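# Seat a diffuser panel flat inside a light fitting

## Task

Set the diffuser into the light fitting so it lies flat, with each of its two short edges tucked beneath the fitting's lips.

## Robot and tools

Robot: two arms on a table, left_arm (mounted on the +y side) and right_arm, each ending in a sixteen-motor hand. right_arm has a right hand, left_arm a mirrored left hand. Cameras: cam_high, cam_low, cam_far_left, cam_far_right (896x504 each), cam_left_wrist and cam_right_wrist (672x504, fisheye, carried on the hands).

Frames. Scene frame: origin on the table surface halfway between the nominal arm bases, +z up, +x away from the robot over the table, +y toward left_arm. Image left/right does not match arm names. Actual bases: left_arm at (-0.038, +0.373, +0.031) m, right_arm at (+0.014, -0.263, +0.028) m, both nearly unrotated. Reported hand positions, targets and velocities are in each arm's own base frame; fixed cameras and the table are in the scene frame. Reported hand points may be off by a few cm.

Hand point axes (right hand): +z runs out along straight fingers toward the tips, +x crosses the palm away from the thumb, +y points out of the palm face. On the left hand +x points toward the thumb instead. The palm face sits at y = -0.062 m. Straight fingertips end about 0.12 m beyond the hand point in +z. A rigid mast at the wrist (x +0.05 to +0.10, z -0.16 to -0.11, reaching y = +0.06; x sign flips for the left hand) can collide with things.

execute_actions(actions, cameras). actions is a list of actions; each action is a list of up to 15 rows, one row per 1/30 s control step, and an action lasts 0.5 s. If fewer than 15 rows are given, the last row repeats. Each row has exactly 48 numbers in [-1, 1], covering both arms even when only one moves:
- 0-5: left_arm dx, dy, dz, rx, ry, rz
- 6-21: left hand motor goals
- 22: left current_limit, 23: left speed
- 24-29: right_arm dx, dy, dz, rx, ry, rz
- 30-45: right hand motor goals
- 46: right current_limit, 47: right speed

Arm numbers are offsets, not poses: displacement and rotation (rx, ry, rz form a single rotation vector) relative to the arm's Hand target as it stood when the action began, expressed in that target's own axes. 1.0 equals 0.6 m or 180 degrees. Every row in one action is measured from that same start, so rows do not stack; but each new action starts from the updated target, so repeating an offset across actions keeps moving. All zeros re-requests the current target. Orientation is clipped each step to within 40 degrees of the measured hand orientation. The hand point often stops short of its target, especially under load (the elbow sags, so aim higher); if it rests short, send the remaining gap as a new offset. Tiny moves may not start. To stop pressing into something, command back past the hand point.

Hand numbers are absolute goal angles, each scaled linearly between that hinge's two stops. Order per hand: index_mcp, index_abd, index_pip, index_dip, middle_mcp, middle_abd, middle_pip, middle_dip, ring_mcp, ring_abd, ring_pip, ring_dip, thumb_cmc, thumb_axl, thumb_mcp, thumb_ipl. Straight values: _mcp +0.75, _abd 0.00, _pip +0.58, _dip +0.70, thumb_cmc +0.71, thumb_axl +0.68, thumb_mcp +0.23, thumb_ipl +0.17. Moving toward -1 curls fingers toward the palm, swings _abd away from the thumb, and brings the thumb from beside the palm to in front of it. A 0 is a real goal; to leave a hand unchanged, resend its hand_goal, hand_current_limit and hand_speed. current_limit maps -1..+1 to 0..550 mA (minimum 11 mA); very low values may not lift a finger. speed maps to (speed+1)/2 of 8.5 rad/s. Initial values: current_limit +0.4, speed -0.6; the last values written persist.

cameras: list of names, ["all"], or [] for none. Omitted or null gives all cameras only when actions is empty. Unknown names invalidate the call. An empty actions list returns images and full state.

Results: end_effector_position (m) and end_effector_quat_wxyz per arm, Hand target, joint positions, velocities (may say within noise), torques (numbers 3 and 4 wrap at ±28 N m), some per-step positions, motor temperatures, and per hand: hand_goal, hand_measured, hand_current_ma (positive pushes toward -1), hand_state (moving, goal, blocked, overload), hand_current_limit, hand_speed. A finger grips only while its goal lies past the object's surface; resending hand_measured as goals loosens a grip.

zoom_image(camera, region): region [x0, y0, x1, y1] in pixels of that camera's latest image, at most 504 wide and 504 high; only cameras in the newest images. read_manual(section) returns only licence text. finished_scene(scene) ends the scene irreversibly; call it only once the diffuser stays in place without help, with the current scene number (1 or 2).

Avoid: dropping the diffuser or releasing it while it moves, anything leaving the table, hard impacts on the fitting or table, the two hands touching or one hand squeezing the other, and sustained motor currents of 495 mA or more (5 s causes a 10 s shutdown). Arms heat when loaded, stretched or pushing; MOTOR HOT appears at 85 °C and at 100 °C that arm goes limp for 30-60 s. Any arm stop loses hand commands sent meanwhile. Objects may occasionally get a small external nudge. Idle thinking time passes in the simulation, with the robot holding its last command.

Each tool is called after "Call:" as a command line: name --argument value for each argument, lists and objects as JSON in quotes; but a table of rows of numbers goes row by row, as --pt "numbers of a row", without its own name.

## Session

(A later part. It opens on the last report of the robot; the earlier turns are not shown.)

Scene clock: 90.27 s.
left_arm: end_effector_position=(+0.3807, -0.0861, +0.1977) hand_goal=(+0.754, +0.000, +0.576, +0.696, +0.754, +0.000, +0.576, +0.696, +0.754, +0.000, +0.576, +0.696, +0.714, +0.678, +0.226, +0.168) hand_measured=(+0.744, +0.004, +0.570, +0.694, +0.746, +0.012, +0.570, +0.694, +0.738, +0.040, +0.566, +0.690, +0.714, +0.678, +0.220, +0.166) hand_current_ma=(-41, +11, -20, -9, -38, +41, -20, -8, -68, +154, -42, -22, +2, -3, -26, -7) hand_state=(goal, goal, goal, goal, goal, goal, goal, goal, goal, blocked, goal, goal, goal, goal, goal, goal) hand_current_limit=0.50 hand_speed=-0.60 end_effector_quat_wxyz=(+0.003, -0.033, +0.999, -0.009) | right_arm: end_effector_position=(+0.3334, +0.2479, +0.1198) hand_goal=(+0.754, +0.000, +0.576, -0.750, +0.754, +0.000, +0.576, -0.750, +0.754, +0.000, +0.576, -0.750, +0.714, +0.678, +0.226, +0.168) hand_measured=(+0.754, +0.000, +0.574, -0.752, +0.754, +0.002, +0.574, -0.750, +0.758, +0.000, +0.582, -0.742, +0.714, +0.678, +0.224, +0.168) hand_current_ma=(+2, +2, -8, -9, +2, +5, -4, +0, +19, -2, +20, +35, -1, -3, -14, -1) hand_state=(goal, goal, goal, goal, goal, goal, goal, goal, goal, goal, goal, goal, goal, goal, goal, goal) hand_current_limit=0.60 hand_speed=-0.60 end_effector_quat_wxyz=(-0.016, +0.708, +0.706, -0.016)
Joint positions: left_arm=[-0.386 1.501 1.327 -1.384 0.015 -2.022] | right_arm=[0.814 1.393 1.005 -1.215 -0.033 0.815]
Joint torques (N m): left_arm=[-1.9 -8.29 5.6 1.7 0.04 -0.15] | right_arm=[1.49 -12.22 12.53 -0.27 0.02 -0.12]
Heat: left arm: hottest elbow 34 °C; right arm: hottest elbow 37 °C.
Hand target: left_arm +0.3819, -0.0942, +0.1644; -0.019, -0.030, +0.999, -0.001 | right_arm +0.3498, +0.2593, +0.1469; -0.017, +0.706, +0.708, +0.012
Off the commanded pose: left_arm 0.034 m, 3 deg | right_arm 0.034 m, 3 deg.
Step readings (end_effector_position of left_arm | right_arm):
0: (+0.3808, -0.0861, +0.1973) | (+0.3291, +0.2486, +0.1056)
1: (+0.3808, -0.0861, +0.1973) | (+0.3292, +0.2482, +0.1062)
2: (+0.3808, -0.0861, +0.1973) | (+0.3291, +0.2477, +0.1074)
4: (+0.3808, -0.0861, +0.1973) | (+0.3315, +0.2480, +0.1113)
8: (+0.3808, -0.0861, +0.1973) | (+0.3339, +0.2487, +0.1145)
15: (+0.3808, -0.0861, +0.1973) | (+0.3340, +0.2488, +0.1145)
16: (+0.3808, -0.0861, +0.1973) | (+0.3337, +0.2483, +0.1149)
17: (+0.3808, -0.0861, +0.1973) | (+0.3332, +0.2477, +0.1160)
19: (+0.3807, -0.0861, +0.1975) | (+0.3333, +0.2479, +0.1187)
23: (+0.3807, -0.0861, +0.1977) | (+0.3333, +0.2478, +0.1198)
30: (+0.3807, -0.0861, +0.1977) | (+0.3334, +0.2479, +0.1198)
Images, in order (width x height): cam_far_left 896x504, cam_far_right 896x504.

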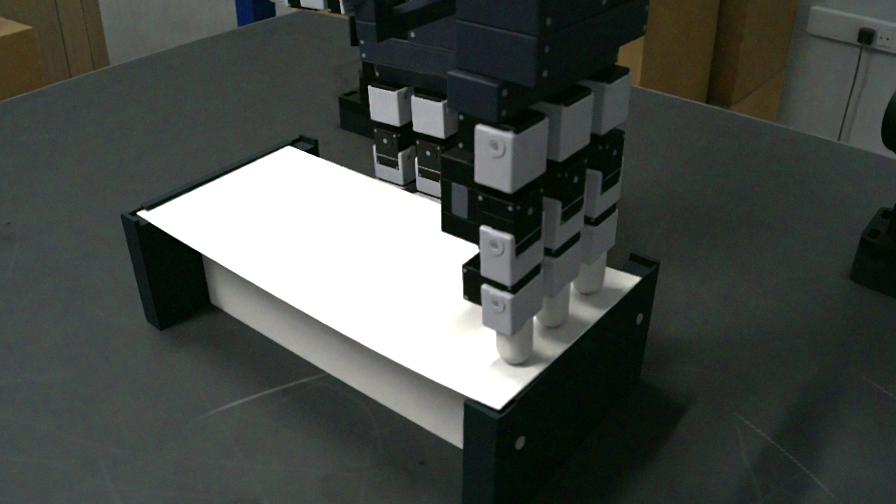

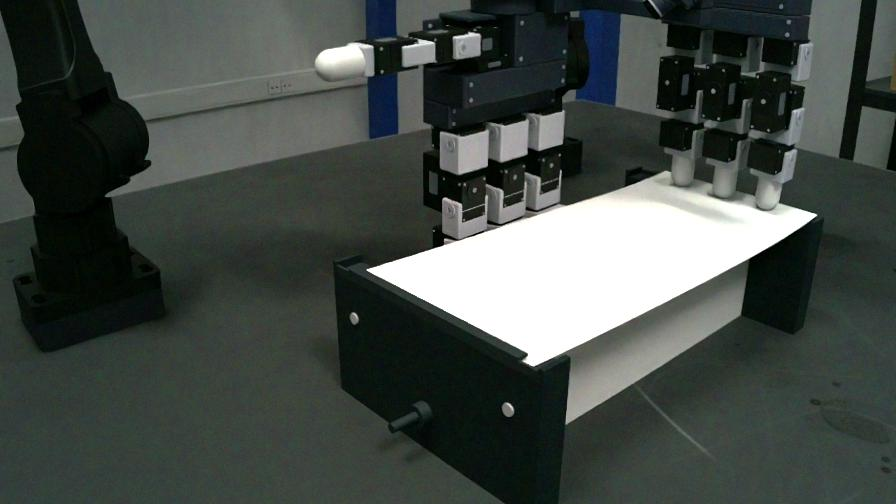

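Call:
execute_actions --actions '[[[0,-0.02,0.012,0,0,0,0.754,0,0.576,0.696,0.754,0,0.576,0.696,0.754,0,0.576,0.696,0.714,0.678,0.226,0.168,0.5,-0.6,0,0,-0.02,0,0,0,0.754,0,0.576,-0.75,0.754,0,0.576,-0.75,0.754,0,0.576,-0.75,0.714,0.678,0.226,0.168,0.6,-0.6]]]' --cameras '["cam_far_left","cam_far_right"]'

Call:
zoom_image --camera "cam_far_left" --region '[225, 125, 325, 200]'

Call:
zoom_image --camera "cam_far_right" --region '[320, 220, 600, 400]'

Call:
zoom_image --camera "cam_far_left" --region '[460, 200, 700, 420]'

Scene clock: 91.60 s.
left_arm: end_effector_position=(+0.3796, -0.0929, +0.1977) hand_goal=(+0.754, +0.000, +0.576, +0.696, +0.754, +0.000, +0.576, +0.696, +0.754, +0.000, +0.576, +0.696, +0.714, +0.678, +0.226, +0.168) hand_measured=(+0.726, +0.004, +0.558, +0.686, +0.726, +0.012, +0.558, +0.686, +0.734, +0.016, +0.562, +0.690, +0.714, +0.678, +0.220, +0.166) hand_current_ma=(-132, +16, -78, -41, -125, +45, -79, -36, -90, +60, -57, -27, +2, -3, -26, -7) hand_state=(blocked, goal, goal, goal, blocked, goal, goal, goal, blocked, goal, goal, goal, goal, goal, goal, goal) hand_current_limit=0.50 hand_speed=-0.60 end_effector_quat_wxyz=(+0.008, -0.034, +0.999, -0.008) | right_arm: end_effector_position=(+0.3334, +0.2478, +0.1264) hand_goal=(+0.754, +0.000, +0.576, -0.750, +0.754, +0.000, +0.576, -0.750, +0.754, +0.000, +0.576, -0.750, +0.714, +0.678, +0.226, +0.168) hand_measured=(+0.754, +0.000, +0.576, -0.750, +0.754, +0.002, +0.576, -0.748, +0.758, -0.002, +0.584, -0.736, +0.714, +0.678, +0.224, +0.168) hand_current_ma=(+2, +2, +1, +2, +2, +5, +2, +6, +17, -4, +31, +60, -1, -3, -14, -1) hand_state=(goal, goal, goal, goal, goal, goal, goal, goal, goal, goal, goal, goal, goal, goal, goal, goal) hand_current_limit=0.60 hand_speed=-0.60 end_effector_quat_wxyz=(-0.016, +0.707, +0.706, -0.021)
Joint positions: left_arm=[-0.403 1.501 1.327 -1.376 0.008 -2.042] | right_arm=[0.813 1.392 1.024 -1.245 -0.033 0.814]
Joint torques (N m): left_arm=[-2.32 -7.24 5.59 2.03 0.31 -0.19] | right_arm=[1.49 -13.27 12.78 -0.38 0.02 -0.11]
Heat: left arm: hottest elbow 34 °C; right arm: hottest elbow 37 °C.
Hand target: left_arm +0.3823, -0.1062, +0.1572; -0.019, -0.030, +0.999, -0.001 | right_arm +0.3498, +0.2589, +0.1590; -0.017, +0.706, +0.708, +0.012
Off the commanded pose: left_arm 0.043 m, 3 deg | right_arm 0.038 m, 4 deg.
Step readings (end_effector_position of left_arm | right_arm):
0: (+0.3807, -0.0861, +0.1977) | (+0.3334, +0.2479, +0.1198)
1: (+0.3806, -0.0870, +0.1976) | (+0.3329, +0.2474, +0.1201)
2: (+0.3804, -0.0878, +0.1977) | (+0.3323, +0.2467, +0.1213)
4: (+0.3800, -0.0901, +0.1978) | (+0.3334, +0.2477, +0.1248)
8: (+0.3798, -0.0928, +0.1977) | (+0.3334, +0.2478, +0.1264)
15: (+0.3796, -0.0929, +0.1977) | (+0.3334, +0.2478, +0.1264)
Images, in order (width x height): cam_far_left 896x504, cam_far_right 896x504.

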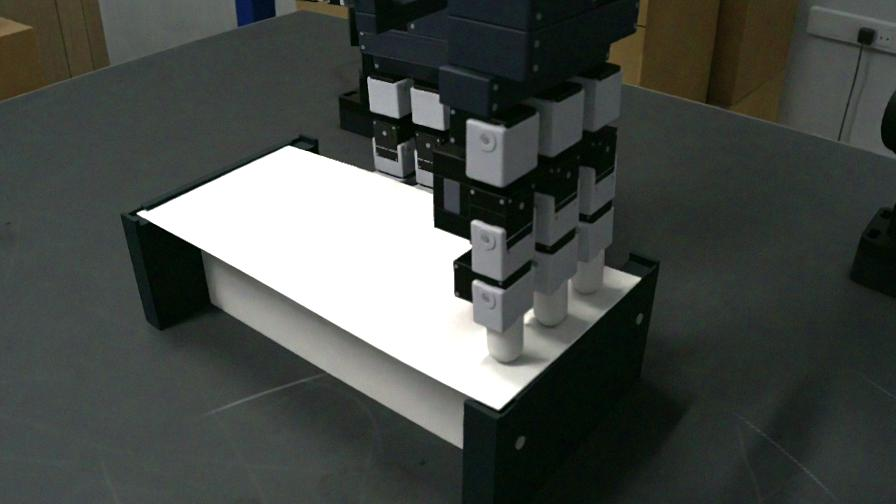

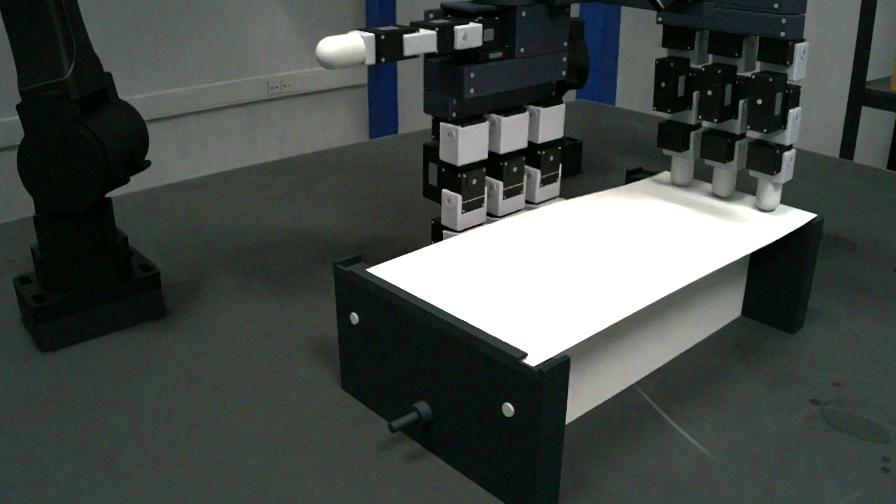

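Scaled by 5.040 from the camera's 896x504 image, which has a finer 1280x720 frame.

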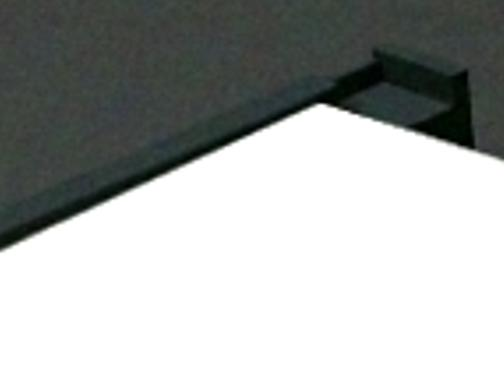

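Scaled by 1.800 from the camera's 896x504 image, which has a finer 1280x720 frame.

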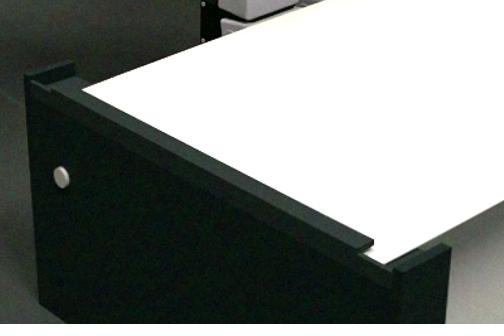

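Scaled by 2.100 from the camera's 896x504 image, which has a finer 1280x720 frame.

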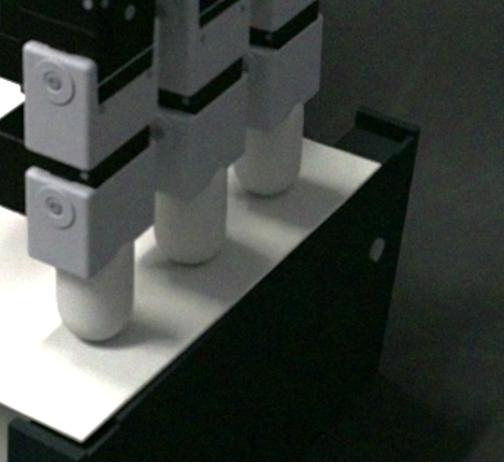

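Call:
execute_actions --actions '[[[0,-0.01,0.0,0,0,0,0.754,0,0.576,0.696,0.754,0,0.576,0.696,0.754,0,0.576,0.696,0.714,0.678,0.226,0.168,0.5,-0.6,-0.005,0,-0.025,0,0,0,0.754,0,0.576,-0.75,0.754,0,0.576,-0.75,0.754,0,0.576,-0.75,0.714,0.678,0.226,0.168,0.6,-0.6]]]' --cameras '["cam_far_left","cam_far_right"]'

Call:
zoom_image --camera "cam_far_left" --region '[225, 125, 325, 200]'

Call:
zoom_image --camera "cam_far_left" --region '[460, 200, 700, 420]'

Scene clock: 92.63 s.
left_arm: end_effector_position=(+0.3786, -0.0950, +0.1979) hand_goal=(+0.754, +0.000, +0.576, +0.696, +0.754, +0.000, +0.576, +0.696, +0.754, +0.000, +0.576, +0.696, +0.714, +0.678, +0.226, +0.168) hand_measured=(+0.720, +0.004, +0.554, +0.684, +0.722, +0.012, +0.554, +0.686, +0.734, +0.012, +0.562, +0.690, +0.714, +0.678, +0.220, +0.166) hand_current_ma=(-160, +16, -96, -49, -148, +45, -94, -44, -89, +39, -57, -27, +2, -3, -26, -7) hand_state=(blocked, goal, blocked, goal, blocked, goal, blocked, goal, goal, goal, goal, goal, goal, goal, goal, goal) hand_current_limit=0.50 hand_speed=-0.60 end_effector_quat_wxyz=(+0.009, -0.036, +0.999, -0.006) | right_arm: end_effector_position=(+0.3326, +0.2461, +0.1343) hand_goal=(+0.754, +0.000, +0.576, -0.750, +0.754, +0.000, +0.576, -0.750, +0.754, +0.000, +0.576, -0.750, +0.714, +0.678, +0.226, +0.168) hand_measured=(+0.758, -0.002, +0.582, -0.742, +0.756, +0.002, +0.578, -0.748, +0.758, -0.004, +0.588, -0.728, +0.714, +0.678, +0.224, +0.168) hand_current_ma=(+16, -5, +21, +30, +4, +4, +5, +6, +19, -10, +50, +97, -1, -3, -14, -1) hand_state=(goal, goal, goal, goal, goal, goal, goal, goal, goal, goal, goal, blocked, goal, goal, goal, goal) hand_current_limit=0.60 hand_speed=-0.60 end_effector_quat_wxyz=(-0.017, +0.705, +0.708, -0.027)
Joint positions: left_arm=[-0.41 1.501 1.327 -1.376 0.004 -2.052] | right_arm=[0.81 1.385 1.041 -1.279 -0.036 0.805]
Joint torques (N m): left_arm=[-2.73 -6.77 6.17 1.98 0.46 -0.21] | right_arm=[1.03 -14.15 13.23 -0.59 0.13 -0.1]
Heat: left arm: hottest elbow 34 °C; right arm: hottest elbow 37 °C.
Hand target: left_arm +0.3826, -0.1122, +0.1572; -0.019, -0.030, +0.999, -0.001 | right_arm +0.3499, +0.2553, +0.1738; -0.017, +0.706, +0.708, +0.012
Off the commanded pose: left_arm 0.044 m, 3 deg | right_arm 0.044 m, 4 deg.
Step readings (end_effector_position of left_arm | right_arm):
0: (+0.3796, -0.0929, +0.1977) | (+0.3334, +0.2478, +0.1264)
1: (+0.3795, -0.0932, +0.1977) | (+0.3326, +0.2467, +0.1268)
2: (+0.3792, -0.0935, +0.1977) | (+0.3321, +0.2460, +0.1277)
4: (+0.3790, -0.0943, +0.1978) | (+0.3326, +0.2459, +0.1315)
8: (+0.3787, -0.0949, +0.1979) | (+0.3326, +0.2460, +0.1343)
15: (+0.3786, -0.0950, +0.1979) | (+0.3326, +0.2461, +0.1343)
Images, in order (width x height): cam_far_left 896x504, cam_far_right 896x504.

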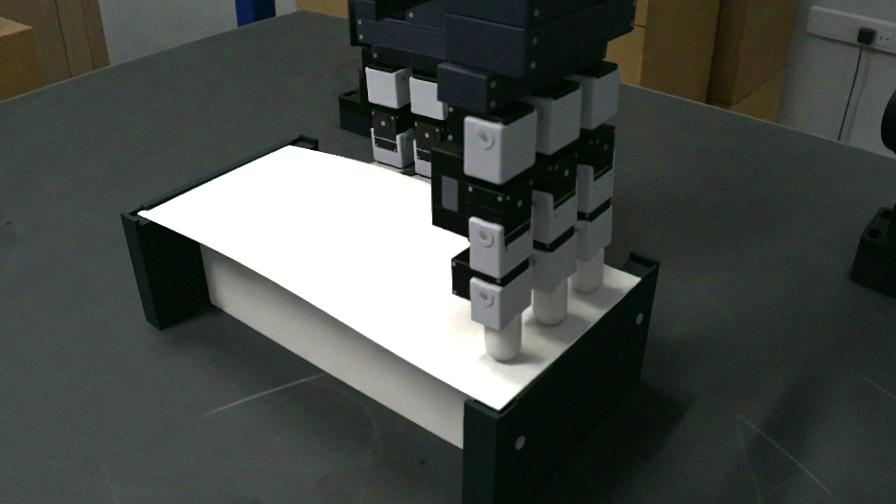

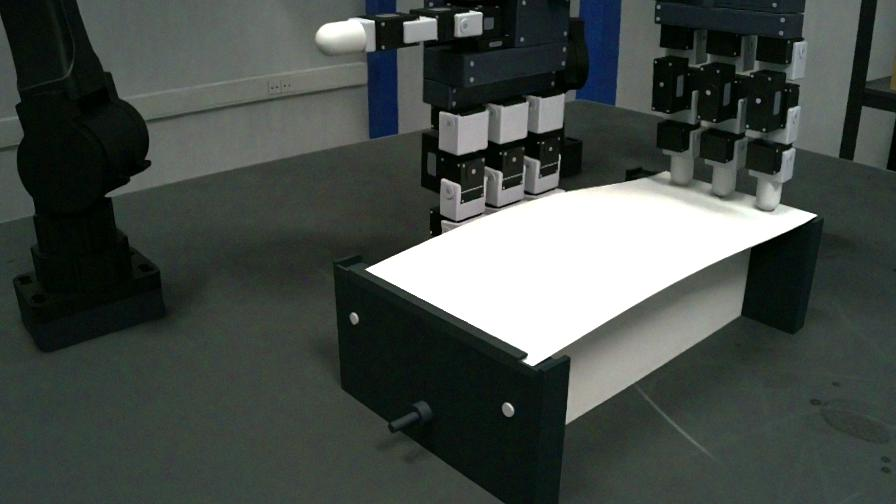

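Scaled by 5.040 from the camera's 896x504 image, which has a finer 1280x720 frame.

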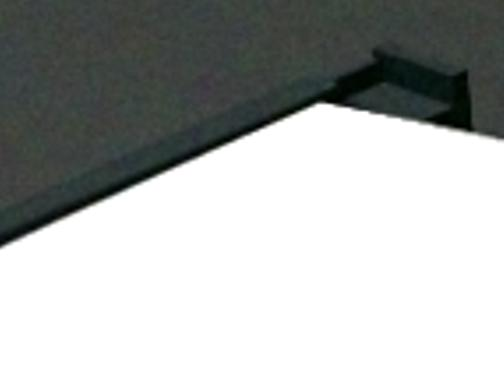

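Scaled by 2.100 from the camera's 896x504 image, which has a finer 1280x720 frame.

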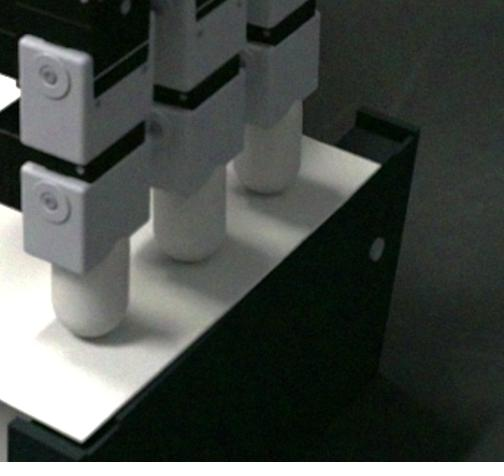

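Call:
execute_actions --actions '[[[0,-0.015,0.0,0,0,0,0.754,0,0.576,0.696,0.754,0,0.576,0.696,0.754,0,0.576,0.696,0.714,0.678,0.226,0.168,0.5,-0.6,-0.012,0,-0.025,0,0,0,0.754,0,0.576,-0.75,0.754,0,0.576,-0.75,0.754,0,0.576,-0.75,0.714,0.678,0.226,0.168,0.6,-0.6]]]' --cameras '["cam_far_left","cam_far_right"]'

Call:
zoom_image --camera "cam_far_left" --region '[225, 125, 325, 200]'

Call:
zoom_image --camera "cam_far_left" --region '[460, 200, 700, 420]'

Scene clock: 93.67 s.
left_arm: end_effector_position=(+0.3779, -0.1016, +0.1989) hand_goal=(+0.754, +0.000, +0.576, +0.696, +0.754, +0.000, +0.576, +0.696, +0.754, +0.000, +0.576, +0.696, +0.714, +0.678, +0.226, +0.168) hand_measured=(+0.706, +0.004, +0.544, +0.680, +0.722, +0.008, +0.554, +0.686, +0.738, +0.002, +0.566, +0.692, +0.714, +0.678, +0.220, +0.166) hand_current_ma=(-224, +16, -135, -67, -147, +28, -93, -43, -67, +7, -38, -17, +2, -3, -26, -7) hand_state=(blocked, goal, blocked, goal, blocked, goal, blocked, goal, goal, goal, goal, goal, goal, goal, goal, goal) hand_current_limit=0.50 hand_speed=-0.60 end_effector_quat_wxyz=(+0.012, -0.036, +0.999, -0.005) | right_arm: end_effector_position=(+0.3330, +0.2421, +0.1450) hand_goal=(+0.754, +0.000, +0.576, -0.750, +0.754, +0.000, +0.576, -0.750, +0.754, +0.000, +0.576, -0.750, +0.714, +0.678, +0.226, +0.168) hand_measured=(+0.762, -0.008, +0.588, -0.734, +0.756, +0.000, +0.578, -0.748, +0.762, -0.004, +0.596, -0.716, +0.714, +0.678, +0.224, +0.168) hand_current_ma=(+37, -29, +48, +69, +10, +2, +9, +10, +37, -16, +83, +149, -1, -3, -14, -1) hand_state=(goal, goal, goal, goal, goal, goal, goal, goal, goal, goal, goal, blocked, goal, goal, goal, goal) hand_current_limit=0.60 hand_speed=-0.60 end_effector_quat_wxyz=(-0.020, +0.703, +0.710, -0.026)
Joint positions: left_arm=[-0.426 1.503 1.332 -1.374 -0.002 -2.069] | right_arm=[0.798 1.367 1.054 -1.31 -0.041 0.787]
Joint torques (N m): left_arm=[-2.73 -6.3 6.74 1.87 0.68 -0.21] | right_arm=[0.85 -14.51 13.64 -0.92 0.33 -0.07]
Heat: left arm: hottest elbow 34 °C; right arm: hottest elbow 37 °C.
Hand target: left_arm +0.3831, -0.1212, +0.1570; -0.019, -0.030, +0.999, -0.001 | right_arm +0.3501, +0.2473, +0.1885; -0.017, +0.706, +0.708, +0.012
Off the commanded pose: left_arm 0.046 m, 4 deg | right_arm 0.047 m, 4 deg.
led back after a hold (left arm): the arm was led back toward your command in small steps, so it may still be short of it.
Step readings (end_effector_position of left_arm | right_arm):
0: (+0.3786, -0.0950, +0.1979) | (+0.3326, +0.2461, +0.1343)
1: (+0.3785, -0.0945, +0.1998) | (+0.3325, +0.2456, +0.1349) HELD (not all sent) left_arm
2: (+0.3783, -0.0944, +0.2007) | (+0.3320, +0.2444, +0.1358)
4: (+0.3783, -0.0965, +0.1999) | (+0.3323, +0.2425, +0.1408)
8: (+0.3783, -0.1012, +0.1990) | (+0.3330, +0.2421, +0.1450)
15: (+0.3780, -0.1016, +0.1989) | (+0.3330, +0.2421, +0.1450)
HELD (not all sent) left_arm: step 1.
pose unreachable (left arm): on one or more control steps of this call, first in action 0 (counted from 0), this arm could not follow its commanded pose, so it was not sent that pose on those steps. It may still have moved: this result reports where it is.
cause: moving toward the commanded pose would bring a part of the arm too close to another arm (a part of this arm just beyond joint 4 (wrist pitch) and a part of the right arm just beyond its joint 6 (wrist roll), at the place that arm is still heading or pushing toward).
Images, in order (width x height): cam_far_left 896x504, cam_far_right 896x504.

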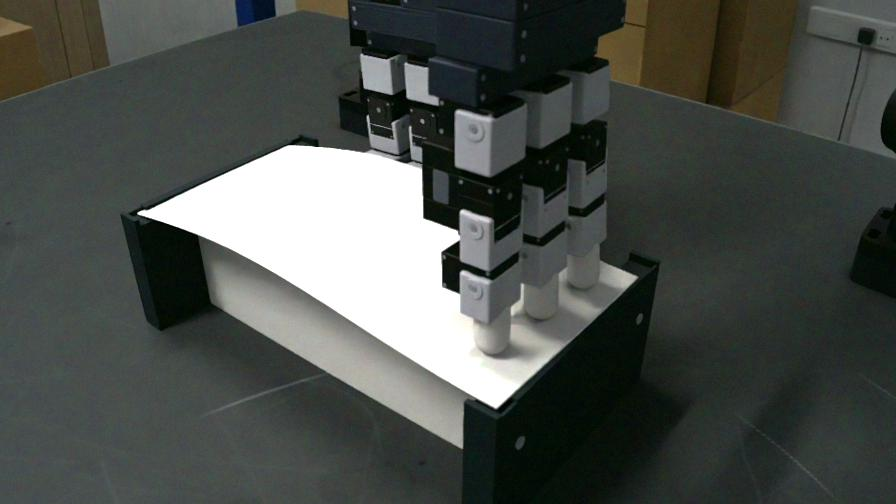

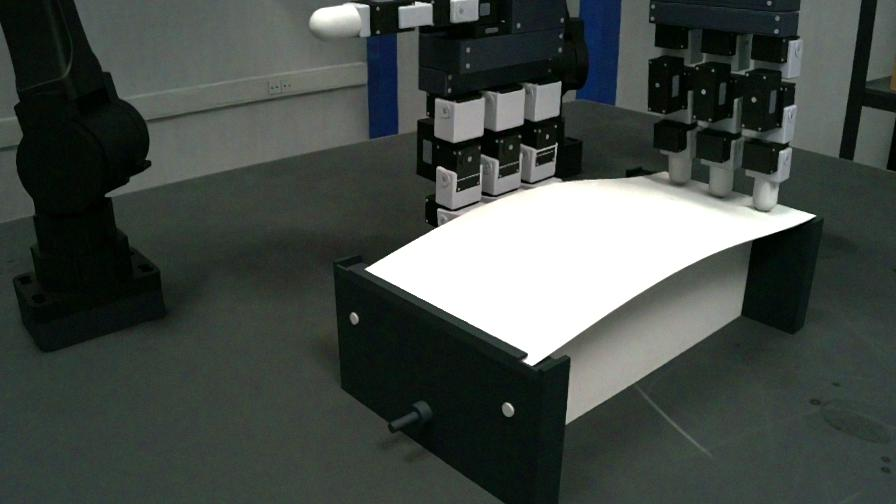

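Scaled by 5.040 from the camera's 896x504 image, which has a finer 1280x720 frame.

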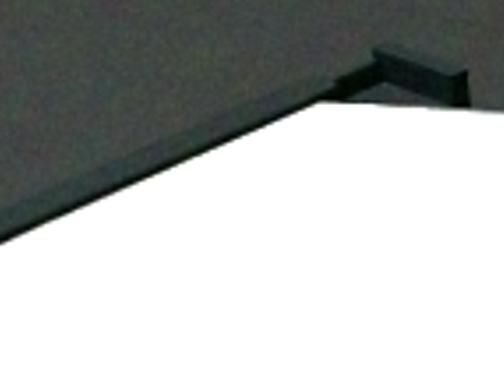

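Scaled by 2.100 from the camera's 896x504 image, which has a finer 1280x720 frame.

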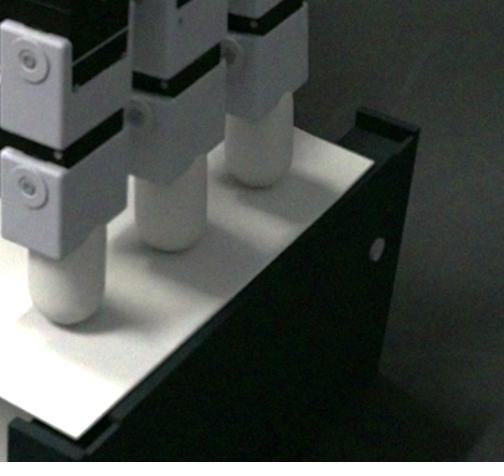

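Call:
execute_actions --actions '[[[0,-0.014,0.0,0,0,0,0.754,0,0.576,0.696,0.754,0,0.576,0.696,0.754,0,0.576,0.696,0.714,0.678,0.226,0.168,0.5,-0.6,-0.01,0,-0.025,0,0,0,0.754,0,0.576,-0.75,0.754,0,0.576,-0.75,0.754,0,0.576,-0.75,0.714,0.678,0.226,0.168,0.6,-0.6]]]' --cameras '["cam_far_left","cam_far_right"]'

Call:
zoom_image --camera "cam_far_left" --region '[225, 125, 325, 200]'

Call:
zoom_image --camera "cam_far_left" --region '[460, 200, 700, 420]'

Scene clock: 94.77 s.
left_arm: end_effector_position=(+0.3781, -0.1077, +0.2003) hand_goal=(+0.754, +0.000, +0.576, +0.696, +0.754, +0.000, +0.576, +0.696, +0.754, +0.000, +0.576, +0.696, +0.714, +0.678, +0.226, +0.168) hand_measured=(+0.698, +0.010, +0.538, +0.676, +0.714, +0.012, +0.548, +0.682, +0.734, +0.008, +0.564, +0.690, +0.714, +0.678, +0.220, +0.166) hand_current_ma=(-269, +36, -162, -80, -184, +39, -118, -54, -89, +26, -52, -22, +2, -3, -26, -7) hand_state=(blocked, goal, blocked, goal, blocked, goal, blocked, goal, goal, goal, goal, goal, goal, goal, goal, goal) hand_current_limit=0.50 hand_speed=-0.60 end_effector_quat_wxyz=(+0.014, -0.036, +0.999, -0.006) | right_arm: end_effector_position=(+0.3332, +0.2385, +0.1543) hand_goal=(+0.754, +0.000, +0.576, -0.750, +0.754, +0.000, +0.576, -0.750, +0.754, +0.000, +0.576, -0.750, +0.714, +0.678, +0.226, +0.168) hand_measured=(+0.766, -0.016, +0.594, -0.724, +0.756, +0.000, +0.578, -0.746, +0.766, -0.004, +0.600, -0.710, +0.714, +0.678, +0.222, +0.168) hand_current_ma=(+51, -55, +75, +115, +7, +1, +10, +13, +48, -16, +101, +179, -1, -3, -15, -1) hand_state=(goal, goal, goal, blocked, goal, goal, goal, goal, goal, goal, blocked, blocked, goal, goal, goal, goal) hand_current_limit=0.60 hand_speed=-0.60 end_effector_quat_wxyz=(-0.023, +0.700, +0.713, -0.029)
Joint positions: left_arm=[-0.439 1.506 1.34 -1.374 -0.002 -2.082] | right_arm=[0.788 1.355 1.069 -1.344 -0.045 0.768]
Joint torques (N m): left_arm=[-2.96 -6.01 7.04 1.77 0.8 -0.19] | right_arm=[0.73 -14.92 14.05 -1.16 0.45 0]
Heat: left arm: hottest shoulder 33 °C; right arm: hottest elbow 37 °C.
Hand target: left_arm +0.3837, -0.1297, +0.1571; -0.019, -0.030, +0.999, -0.001 | right_arm +0.3501, +0.2407, +0.2032; -0.017, +0.706, +0.708, +0.012
Off the commanded pose: left_arm 0.049 m, 4 deg | right_arm 0.052 m, 5 deg.
led back after a hold (left arm): the arm was led back toward your command in small steps, so it may still be short of it.
joint sent to its limit (left arm) — joint 6 (wrist roll), lower limit. The joint targets are off in position, not in orientation.
Step readings (end_effector_position of left_arm | right_arm):
0: (+0.3779, -0.1016, +0.1989) | (+0.3330, +0.2421, +0.1450)
1: (+0.3781, -0.1011, +0.2011) | (+0.3327, +0.2417, +0.1453) HELD (not all sent) left_arm
2: (+0.3778, -0.1010, +0.2020) | (+0.3324, +0.2406, +0.1462)
4: (+0.3773, -0.1029, +0.2017) | (+0.3326, +0.2391, +0.1509)
8: (+0.3783, -0.1073, +0.2002) | (+0.3332, +0.2387, +0.1544)
15: (+0.3781, -0.1077, +0.2003) | (+0.3332, +0.2385, +0.1543)
HELD (not all sent) left_arm: step 1.
pose unreachable (left arm): on one or more control steps of this call, first in action 0 (counted from 0), this arm could not follow its commanded pose, so it was not sent that pose on those steps. It may still have moved: this result reports where it is.
cause: moving toward the commanded pose would bring a part of the arm too close to another arm (a part of this arm just beyond joint 4 (wrist pitch) and a part of the right arm just beyond its joint 6 (wrist roll), at the place that arm is still heading or pushing toward).
Images, in order (width x height): cam_far_left 896x504, cam_far_right 896x504.

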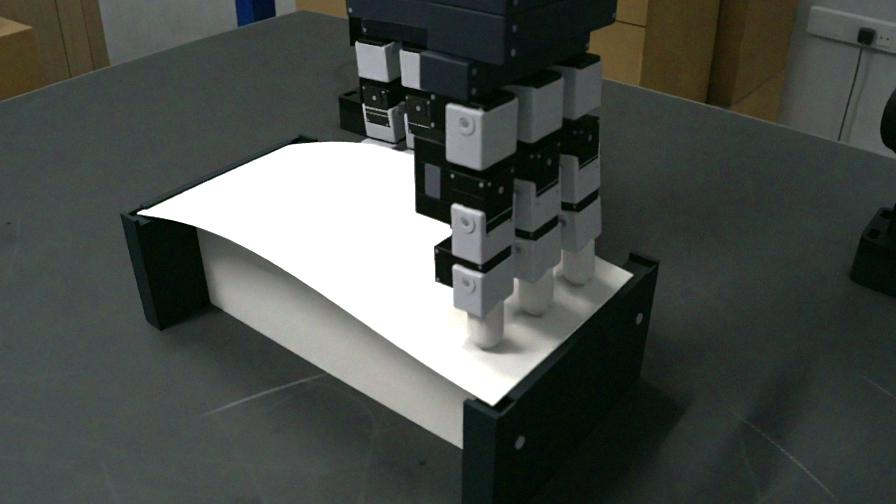

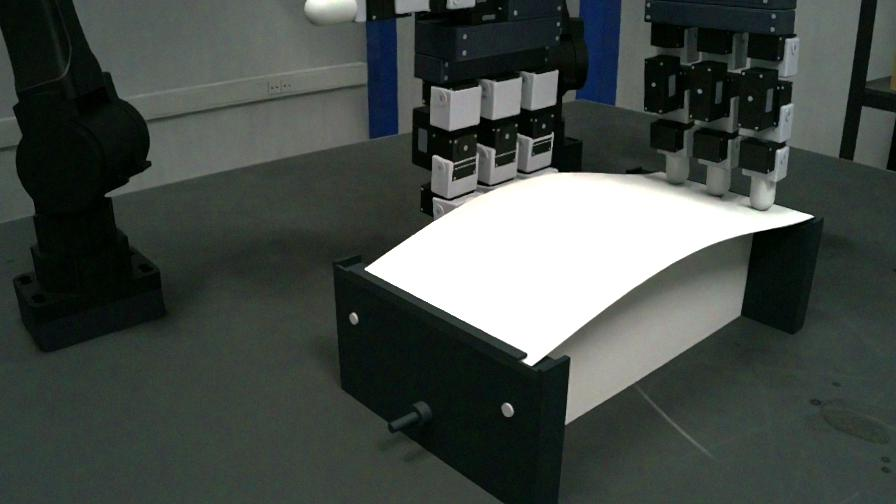

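Scaled by 5.040 from the camera's 896x504 image, which has a finer 1280x720 frame.

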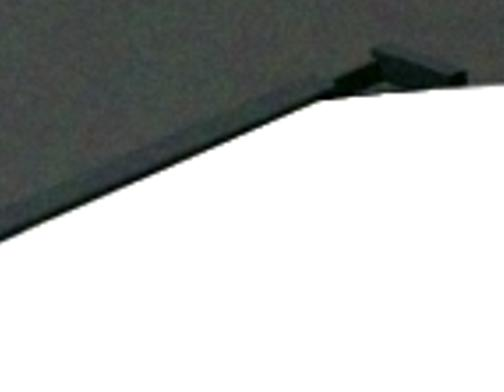

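Scaled by 2.100 from the camera's 896x504 image, which has a finer 1280x720 frame.

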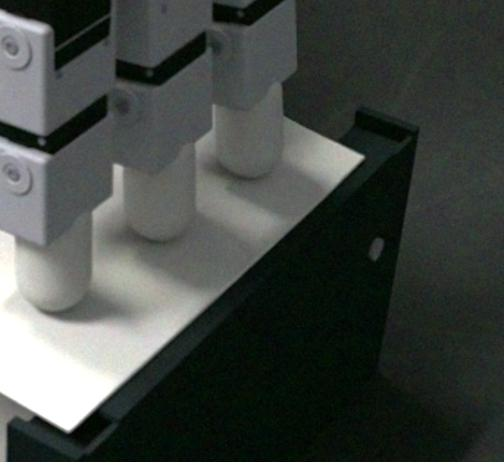

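Call:
execute_actions --actions '[[[0,-0.014,0.0,0,0,0.012,0.754,0,0.576,0.696,0.754,0,0.576,0.696,0.754,0,0.576,0.696,0.714,0.678,0.226,0.168,0.5,-0.6,-0.01,0,-0.025,0,0,0,0.754,0,0.576,-0.75,0.754,0,0.576,-0.75,0.754,0,0.576,-0.75,0.714,0.678,0.226,0.168,0.6,-0.6]]]' --cameras '["cam_far_left","cam_far_right"]'

Call:
zoom_image --camera "cam_far_left" --region '[225, 125, 325, 200]'

Call:
zoom_image --camera "cam_far_left" --region '[460, 200, 700, 420]'

Scene clock: 95.83 s.
left_arm: end_effector_position=(+0.3762, -0.1068, +0.2083) hand_goal=(+0.754, +0.000, +0.576, +0.696, +0.754, +0.000, +0.576, +0.696, +0.754, +0.000, +0.576, +0.696, +0.714, +0.678, +0.226, +0.168) hand_measured=(+0.724, +0.020, +0.558, +0.686, +0.750, +0.004, +0.572, +0.694, +0.750, +0.004, +0.572, +0.694, +0.714, +0.678, +0.220, +0.166) hand_current_ma=(-133, +72, -78, -42, -17, +16, -11, -9, -20, +10, -14, -11, +2, -3, -26, -7) hand_state=(blocked, goal, goal, goal, goal, goal, goal, goal, goal, goal, goal, goal, goal, goal, goal, goal) hand_current_limit=0.50 hand_speed=-0.60 end_effector_quat_wxyz=(+0.022, -0.036, +0.999, -0.010) | right_arm: end_effector_position=(+0.3328, +0.2325, +0.1700) hand_goal=(+0.754, +0.000, +0.576, -0.750, +0.754, +0.000, +0.576, -0.750, +0.754, +0.000, +0.576, -0.750, +0.714, +0.678, +0.226, +0.168) hand_measured=(+0.766, -0.020, +0.602, -0.708, +0.754, +0.000, +0.578, -0.746, +0.766, +0.000, +0.594, -0.728, +0.714, +0.678, +0.222, +0.168) hand_current_ma=(+55, -76, +109, +186, +4, +0, +10, +15, +55, -2, +73, +93, -1, -3, -15, -1) hand_state=(goal, blocked, blocked, blocked, goal, goal, goal, goal, goal, goal, goal, blocked, goal, goal, goal, goal) hand_current_limit=0.60 hand_speed=-0.60 end_effector_quat_wxyz=(-0.024, +0.697, +0.716, -0.030)
Joint positions: left_arm=[-0.439 1.486 1.341 -1.377 -0.003 -2.082] | right_arm=[0.775 1.331 1.089 -1.39 -0.047 0.746]
Joint torques (N m): left_arm=[-0.79 -10.7 8.08 0.4 -0.07 -0.04] | right_arm=[0.73 -14.15 14.37 -1.02 0.5 0.08]
Heat: left arm: hottest shoulder 33 °C; right arm: hottest elbow 37 °C.
Hand target: left_arm +0.3780, -0.1077, +0.2003; +0.014, -0.036, +0.999, -0.006 (last step not sent: back at the drive's target) | right_arm +0.3503, +0.2343, +0.2180; -0.017, +0.706, +0.708, +0.012
Off the commanded pose: left_arm 0.060 m, 6 deg | right_arm 0.051 m, 5 deg.
Step readings (end_effector_position of left_arm | right_arm):
0: (+0.3781, -0.1077, +0.2003) | (+0.3332, +0.2385, +0.1543)
1: (+0.3779, -0.1069, +0.2026) | (+0.3330, +0.2379, +0.1547) HELD (not all sent) left_arm
2: (+0.3775, -0.1066, +0.2041) | (+0.3328, +0.2373, +0.1556) HELD (not all sent) left_arm
4: (+0.3765, -0.1063, +0.2080) | (+0.3331, +0.2356, +0.1611) HELD (not all sent) left_arm
8: (+0.3762, -0.1068, +0.2083) | (+0.3328, +0.2324, +0.1696) HELD (not all sent) left_arm
15: (+0.3762, -0.1068, +0.2083) | (+0.3328, +0.2325, +0.1700) HELD (not all sent) left_arm
HELD (not all sent) left_arm: steps 1 to 15.
pose unreachable (left arm): on one or more control steps of this call, first in action 0 (counted from 0), this arm could not follow its commanded pose, so it was not sent that pose on those steps. It may still have moved: this result reports where it is.
cause: moving toward the commanded pose would bring a part of the arm too close to another arm (a part of this arm just beyond joint 4 (wrist pitch) and a part of the right arm just beyond its joint 6 (wrist roll), 75 mm apart when this arm was first held).
Images, in order (width x height): cam_far_left 896x504, cam_far_right 896x504.

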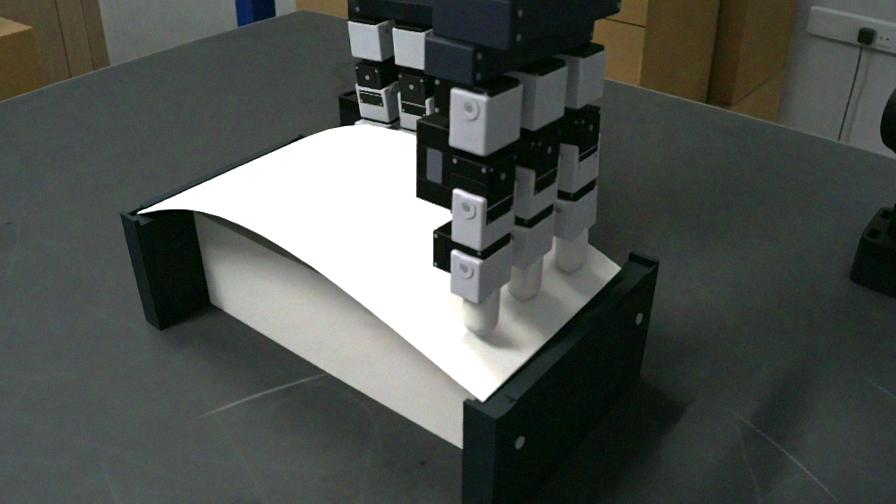

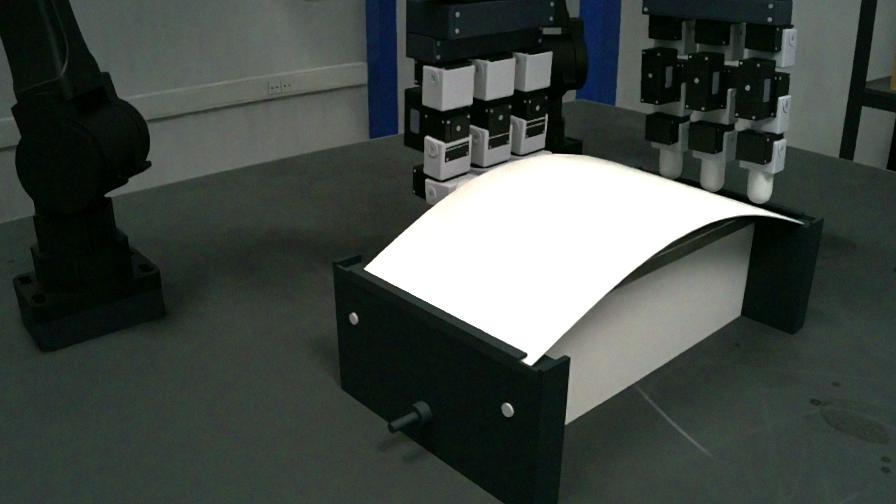

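Scaled by 5.040 from the camera's 896x504 image, which has a finer 1280x720 frame.

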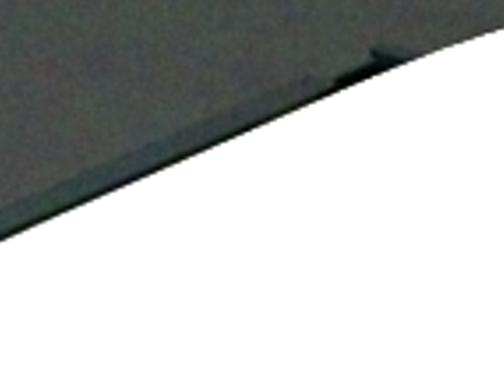

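Scaled by 2.100 from the camera's 896x504 image, which has a finer 1280x720 frame.

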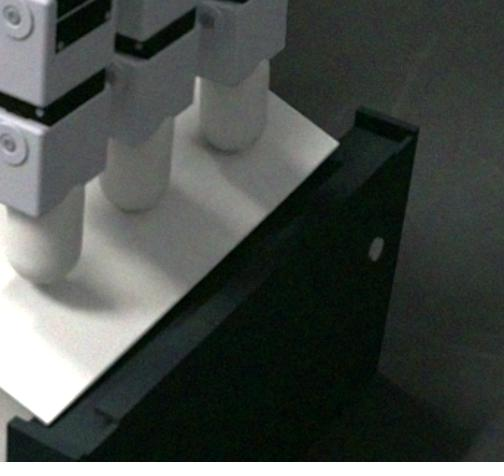

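Call:
zoom_image --camera "cam_far_right" --region '[320, 220, 600, 400]'

Call:
zoom_image --camera "cam_far_left" --region '[100, 120, 340, 340]'

Call:
zoom_image --camera "cam_far_left" --region '[460, 340, 600, 440]'

Call:
zoom_image --camera "cam_far_right" --region '[620, 140, 840, 260]'

Scaled by 1.800 from the camera's 896x504 image, which has a finer 1280x720 frame.

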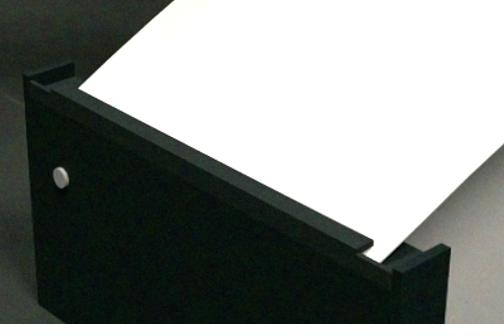

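Scaled by 2.100 from the camera's 896x504 image, which has a finer 1280x720 frame.

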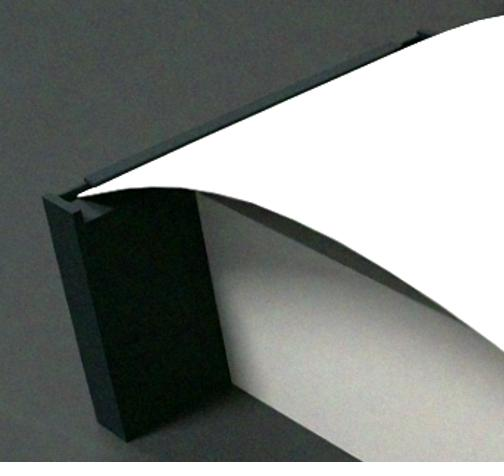

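Scaled by 3.600 from the camera's 896x504 image, which has a finer 1280x720 frame.

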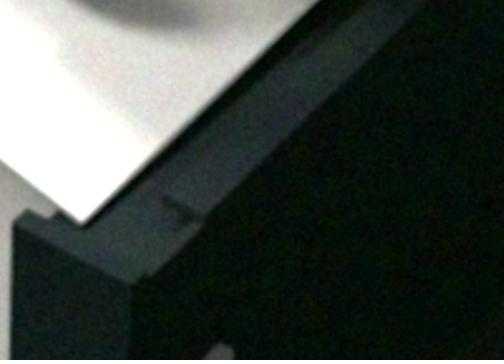

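Scaled by 2.291 from the camera's 896x504 image, which has a finer 1280x720 frame.

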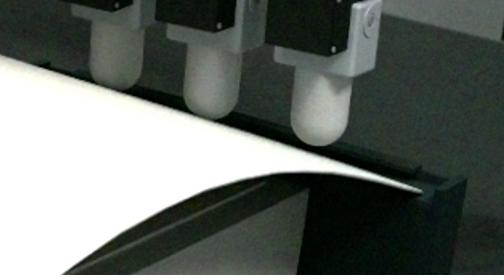

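Call:
execute_actions --actions '[[[0,-0.01,0.05,0,0,0,0.754,0,0.576,0.696,0.754,0,0.576,0.696,0.754,0,0.576,0.696,0.714,0.678,0.226,0.168,0.5,-0.6,0,0,0.015,0,0,0,0.754,0,0.576,-0.75,0.754,0,0.576,-0.75,0.754,0,0.576,-0.75,0.714,0.678,0.226,0.168,0.6,-0.6]]]' --cameras '["cam_far_left","cam_far_right"]'

Call:
zoom_image --camera "cam_far_left" --region '[460, 340, 600, 440]'

Call:
zoom_image --camera "cam_far_left" --region '[560, 220, 700, 320]'

Call:
zoom_image --camera "cam_far_right" --region '[620, 140, 840, 260]'

Call:
zoom_image --camera "cam_far_right" --region '[320, 220, 600, 400]'

Scene clock: 97.70 s.
left_arm: end_effector_position=(+0.3761, -0.1070, +0.2009) hand_goal=(+0.754, +0.000, +0.576, +0.696, +0.754, +0.000, +0.576, +0.696, +0.754, +0.000, +0.576, +0.696, +0.714, +0.678, +0.226, +0.168) hand_measured=(+0.724, +0.030, +0.558, +0.688, +0.748, +0.010, +0.574, +0.696, +0.750, +0.002, +0.572, +0.694, +0.714, +0.678, +0.220, +0.166) hand_current_ma=(-135, +109, -75, -36, -22, +36, -7, -3, -17, +8, -13, -10, +2, -3, -25, -7) hand_state=(blocked, blocked, goal, goal, goal, goal, goal, goal, goal, goal, goal, goal, goal, goal, goal, goal) hand_current_limit=0.50 hand_speed=-0.60 end_effector_quat_wxyz=(+0.030, -0.036, +0.999, -0.015) | right_arm: end_effector_position=(+0.3329, +0.2323, +0.1700) hand_goal=(+0.754, +0.000, +0.576, -0.750, +0.754, +0.000, +0.576, -0.750, +0.754, +0.000, +0.576, -0.750, +0.714, +0.678, +0.226, +0.168) hand_measured=(+0.768, -0.022, +0.602, -0.708, +0.754, +0.000, +0.578, -0.746, +0.766, +0.000, +0.598, -0.714, +0.714, +0.678, +0.222, +0.168) hand_current_ma=(+58, -78, +109, +186, +3, +0, +10, +15, +49, +1, +93, +155, -1, -3, -15, -1) hand_state=(goal, blocked, blocked, blocked, goal, goal, goal, goal, goal, goal, blocked, blocked, goal, goal, goal, goal) hand_current_limit=0.60 hand_speed=-0.60 end_effector_quat_wxyz=(-0.024, +0.697, +0.716, -0.030)
Joint positions: left_arm=[-0.439 1.476 1.313 -1.341 -0.002 -2.082] | right_arm=[0.774 1.331 1.089 -1.39 -0.046 0.746]
Joint torques (N m): left_arm=[-1.67 -8.35 6.04 1.96 -0.13 -0.17] | right_arm=[0.62 -13.57 13.03 -0.24 0.47 0.09]
Heat: left arm: hottest shoulder 33 °C; right arm: hottest elbow 38 °C.
Hand target: left_arm +0.3794, -0.1140, +0.1704; +0.014, -0.036, +0.999, -0.006 | right_arm +0.3502, +0.2346, +0.2090; -0.017, +0.706, +0.708, +0.012
Off the commanded pose: left_arm 0.031 m, 2 deg | right_arm 0.043 m, 5 deg.
Step readings (end_effector_position of left_arm | right_arm):
0: (+0.3762, -0.1068, +0.2083) | (+0.3328, +0.2325, +0.1700)
1: (+0.3759, -0.1066, +0.2061) | (+0.3328, +0.2325, +0.1700)
2: (+0.3767, -0.1072, +0.2025) | (+0.3329, +0.2323, +0.1700)
4: (+0.3764, -0.1072, +0.1994) | (+0.3330, +0.2322, +0.1700)
8: (+0.3760, -0.1069, +0.2009) | (+0.3329, +0.2323, +0.1700)
15: (+0.3761, -0.1070, +0.2009) | (+0.3329, +0.2323, +0.1700)
Images, in order (width x height): cam_far_left 896x504, cam_far_right 896x504.

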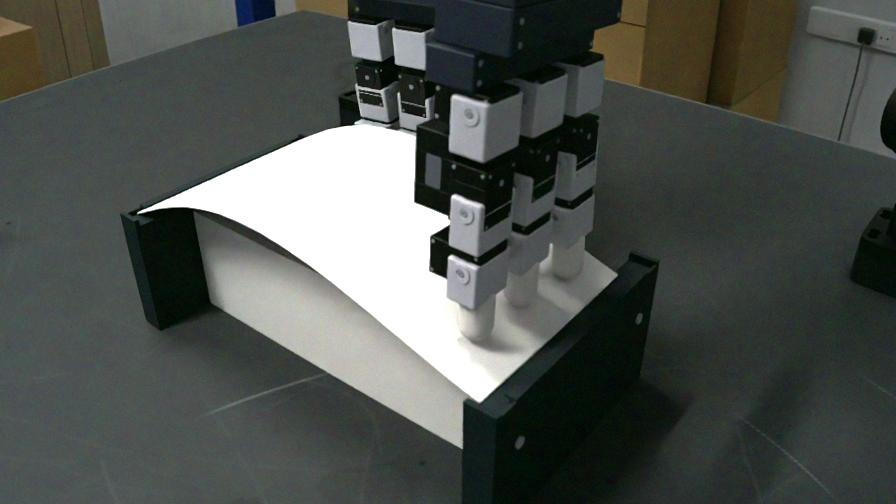

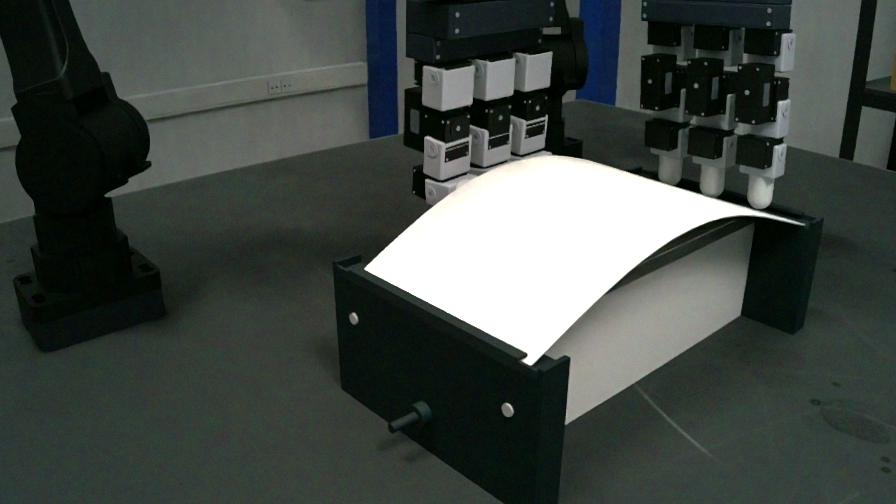

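Scaled by 3.600 from the camera's 896x504 image, which has a finer 1280x720 frame.

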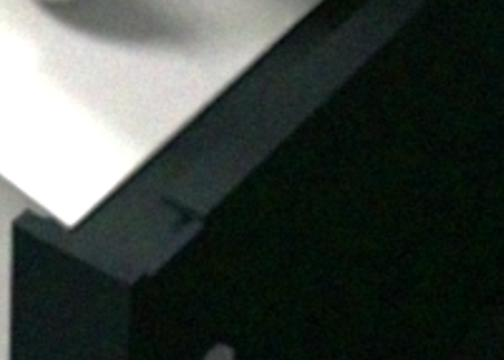

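Scaled by 3.600 from the camera's 896x504 image, which has a finer 1280x720 frame.

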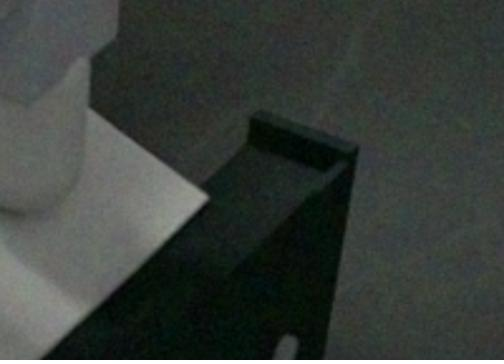

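Scaled by 2.291 from the camera's 896x504 image, which has a finer 1280x720 frame.

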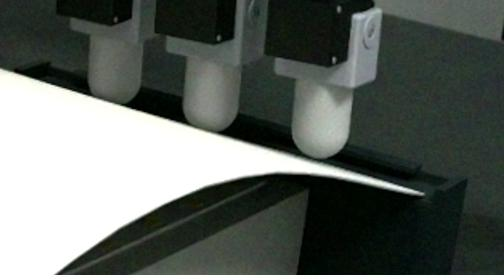

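Scaled by 1.800 from the camera's 896x504 image, which has a finer 1280x720 frame.

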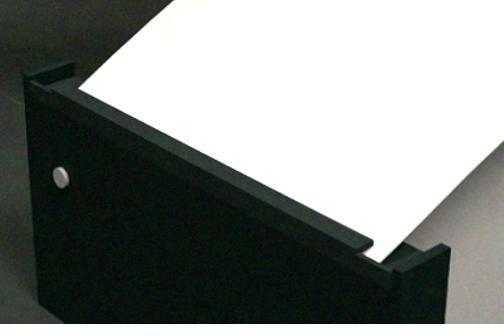

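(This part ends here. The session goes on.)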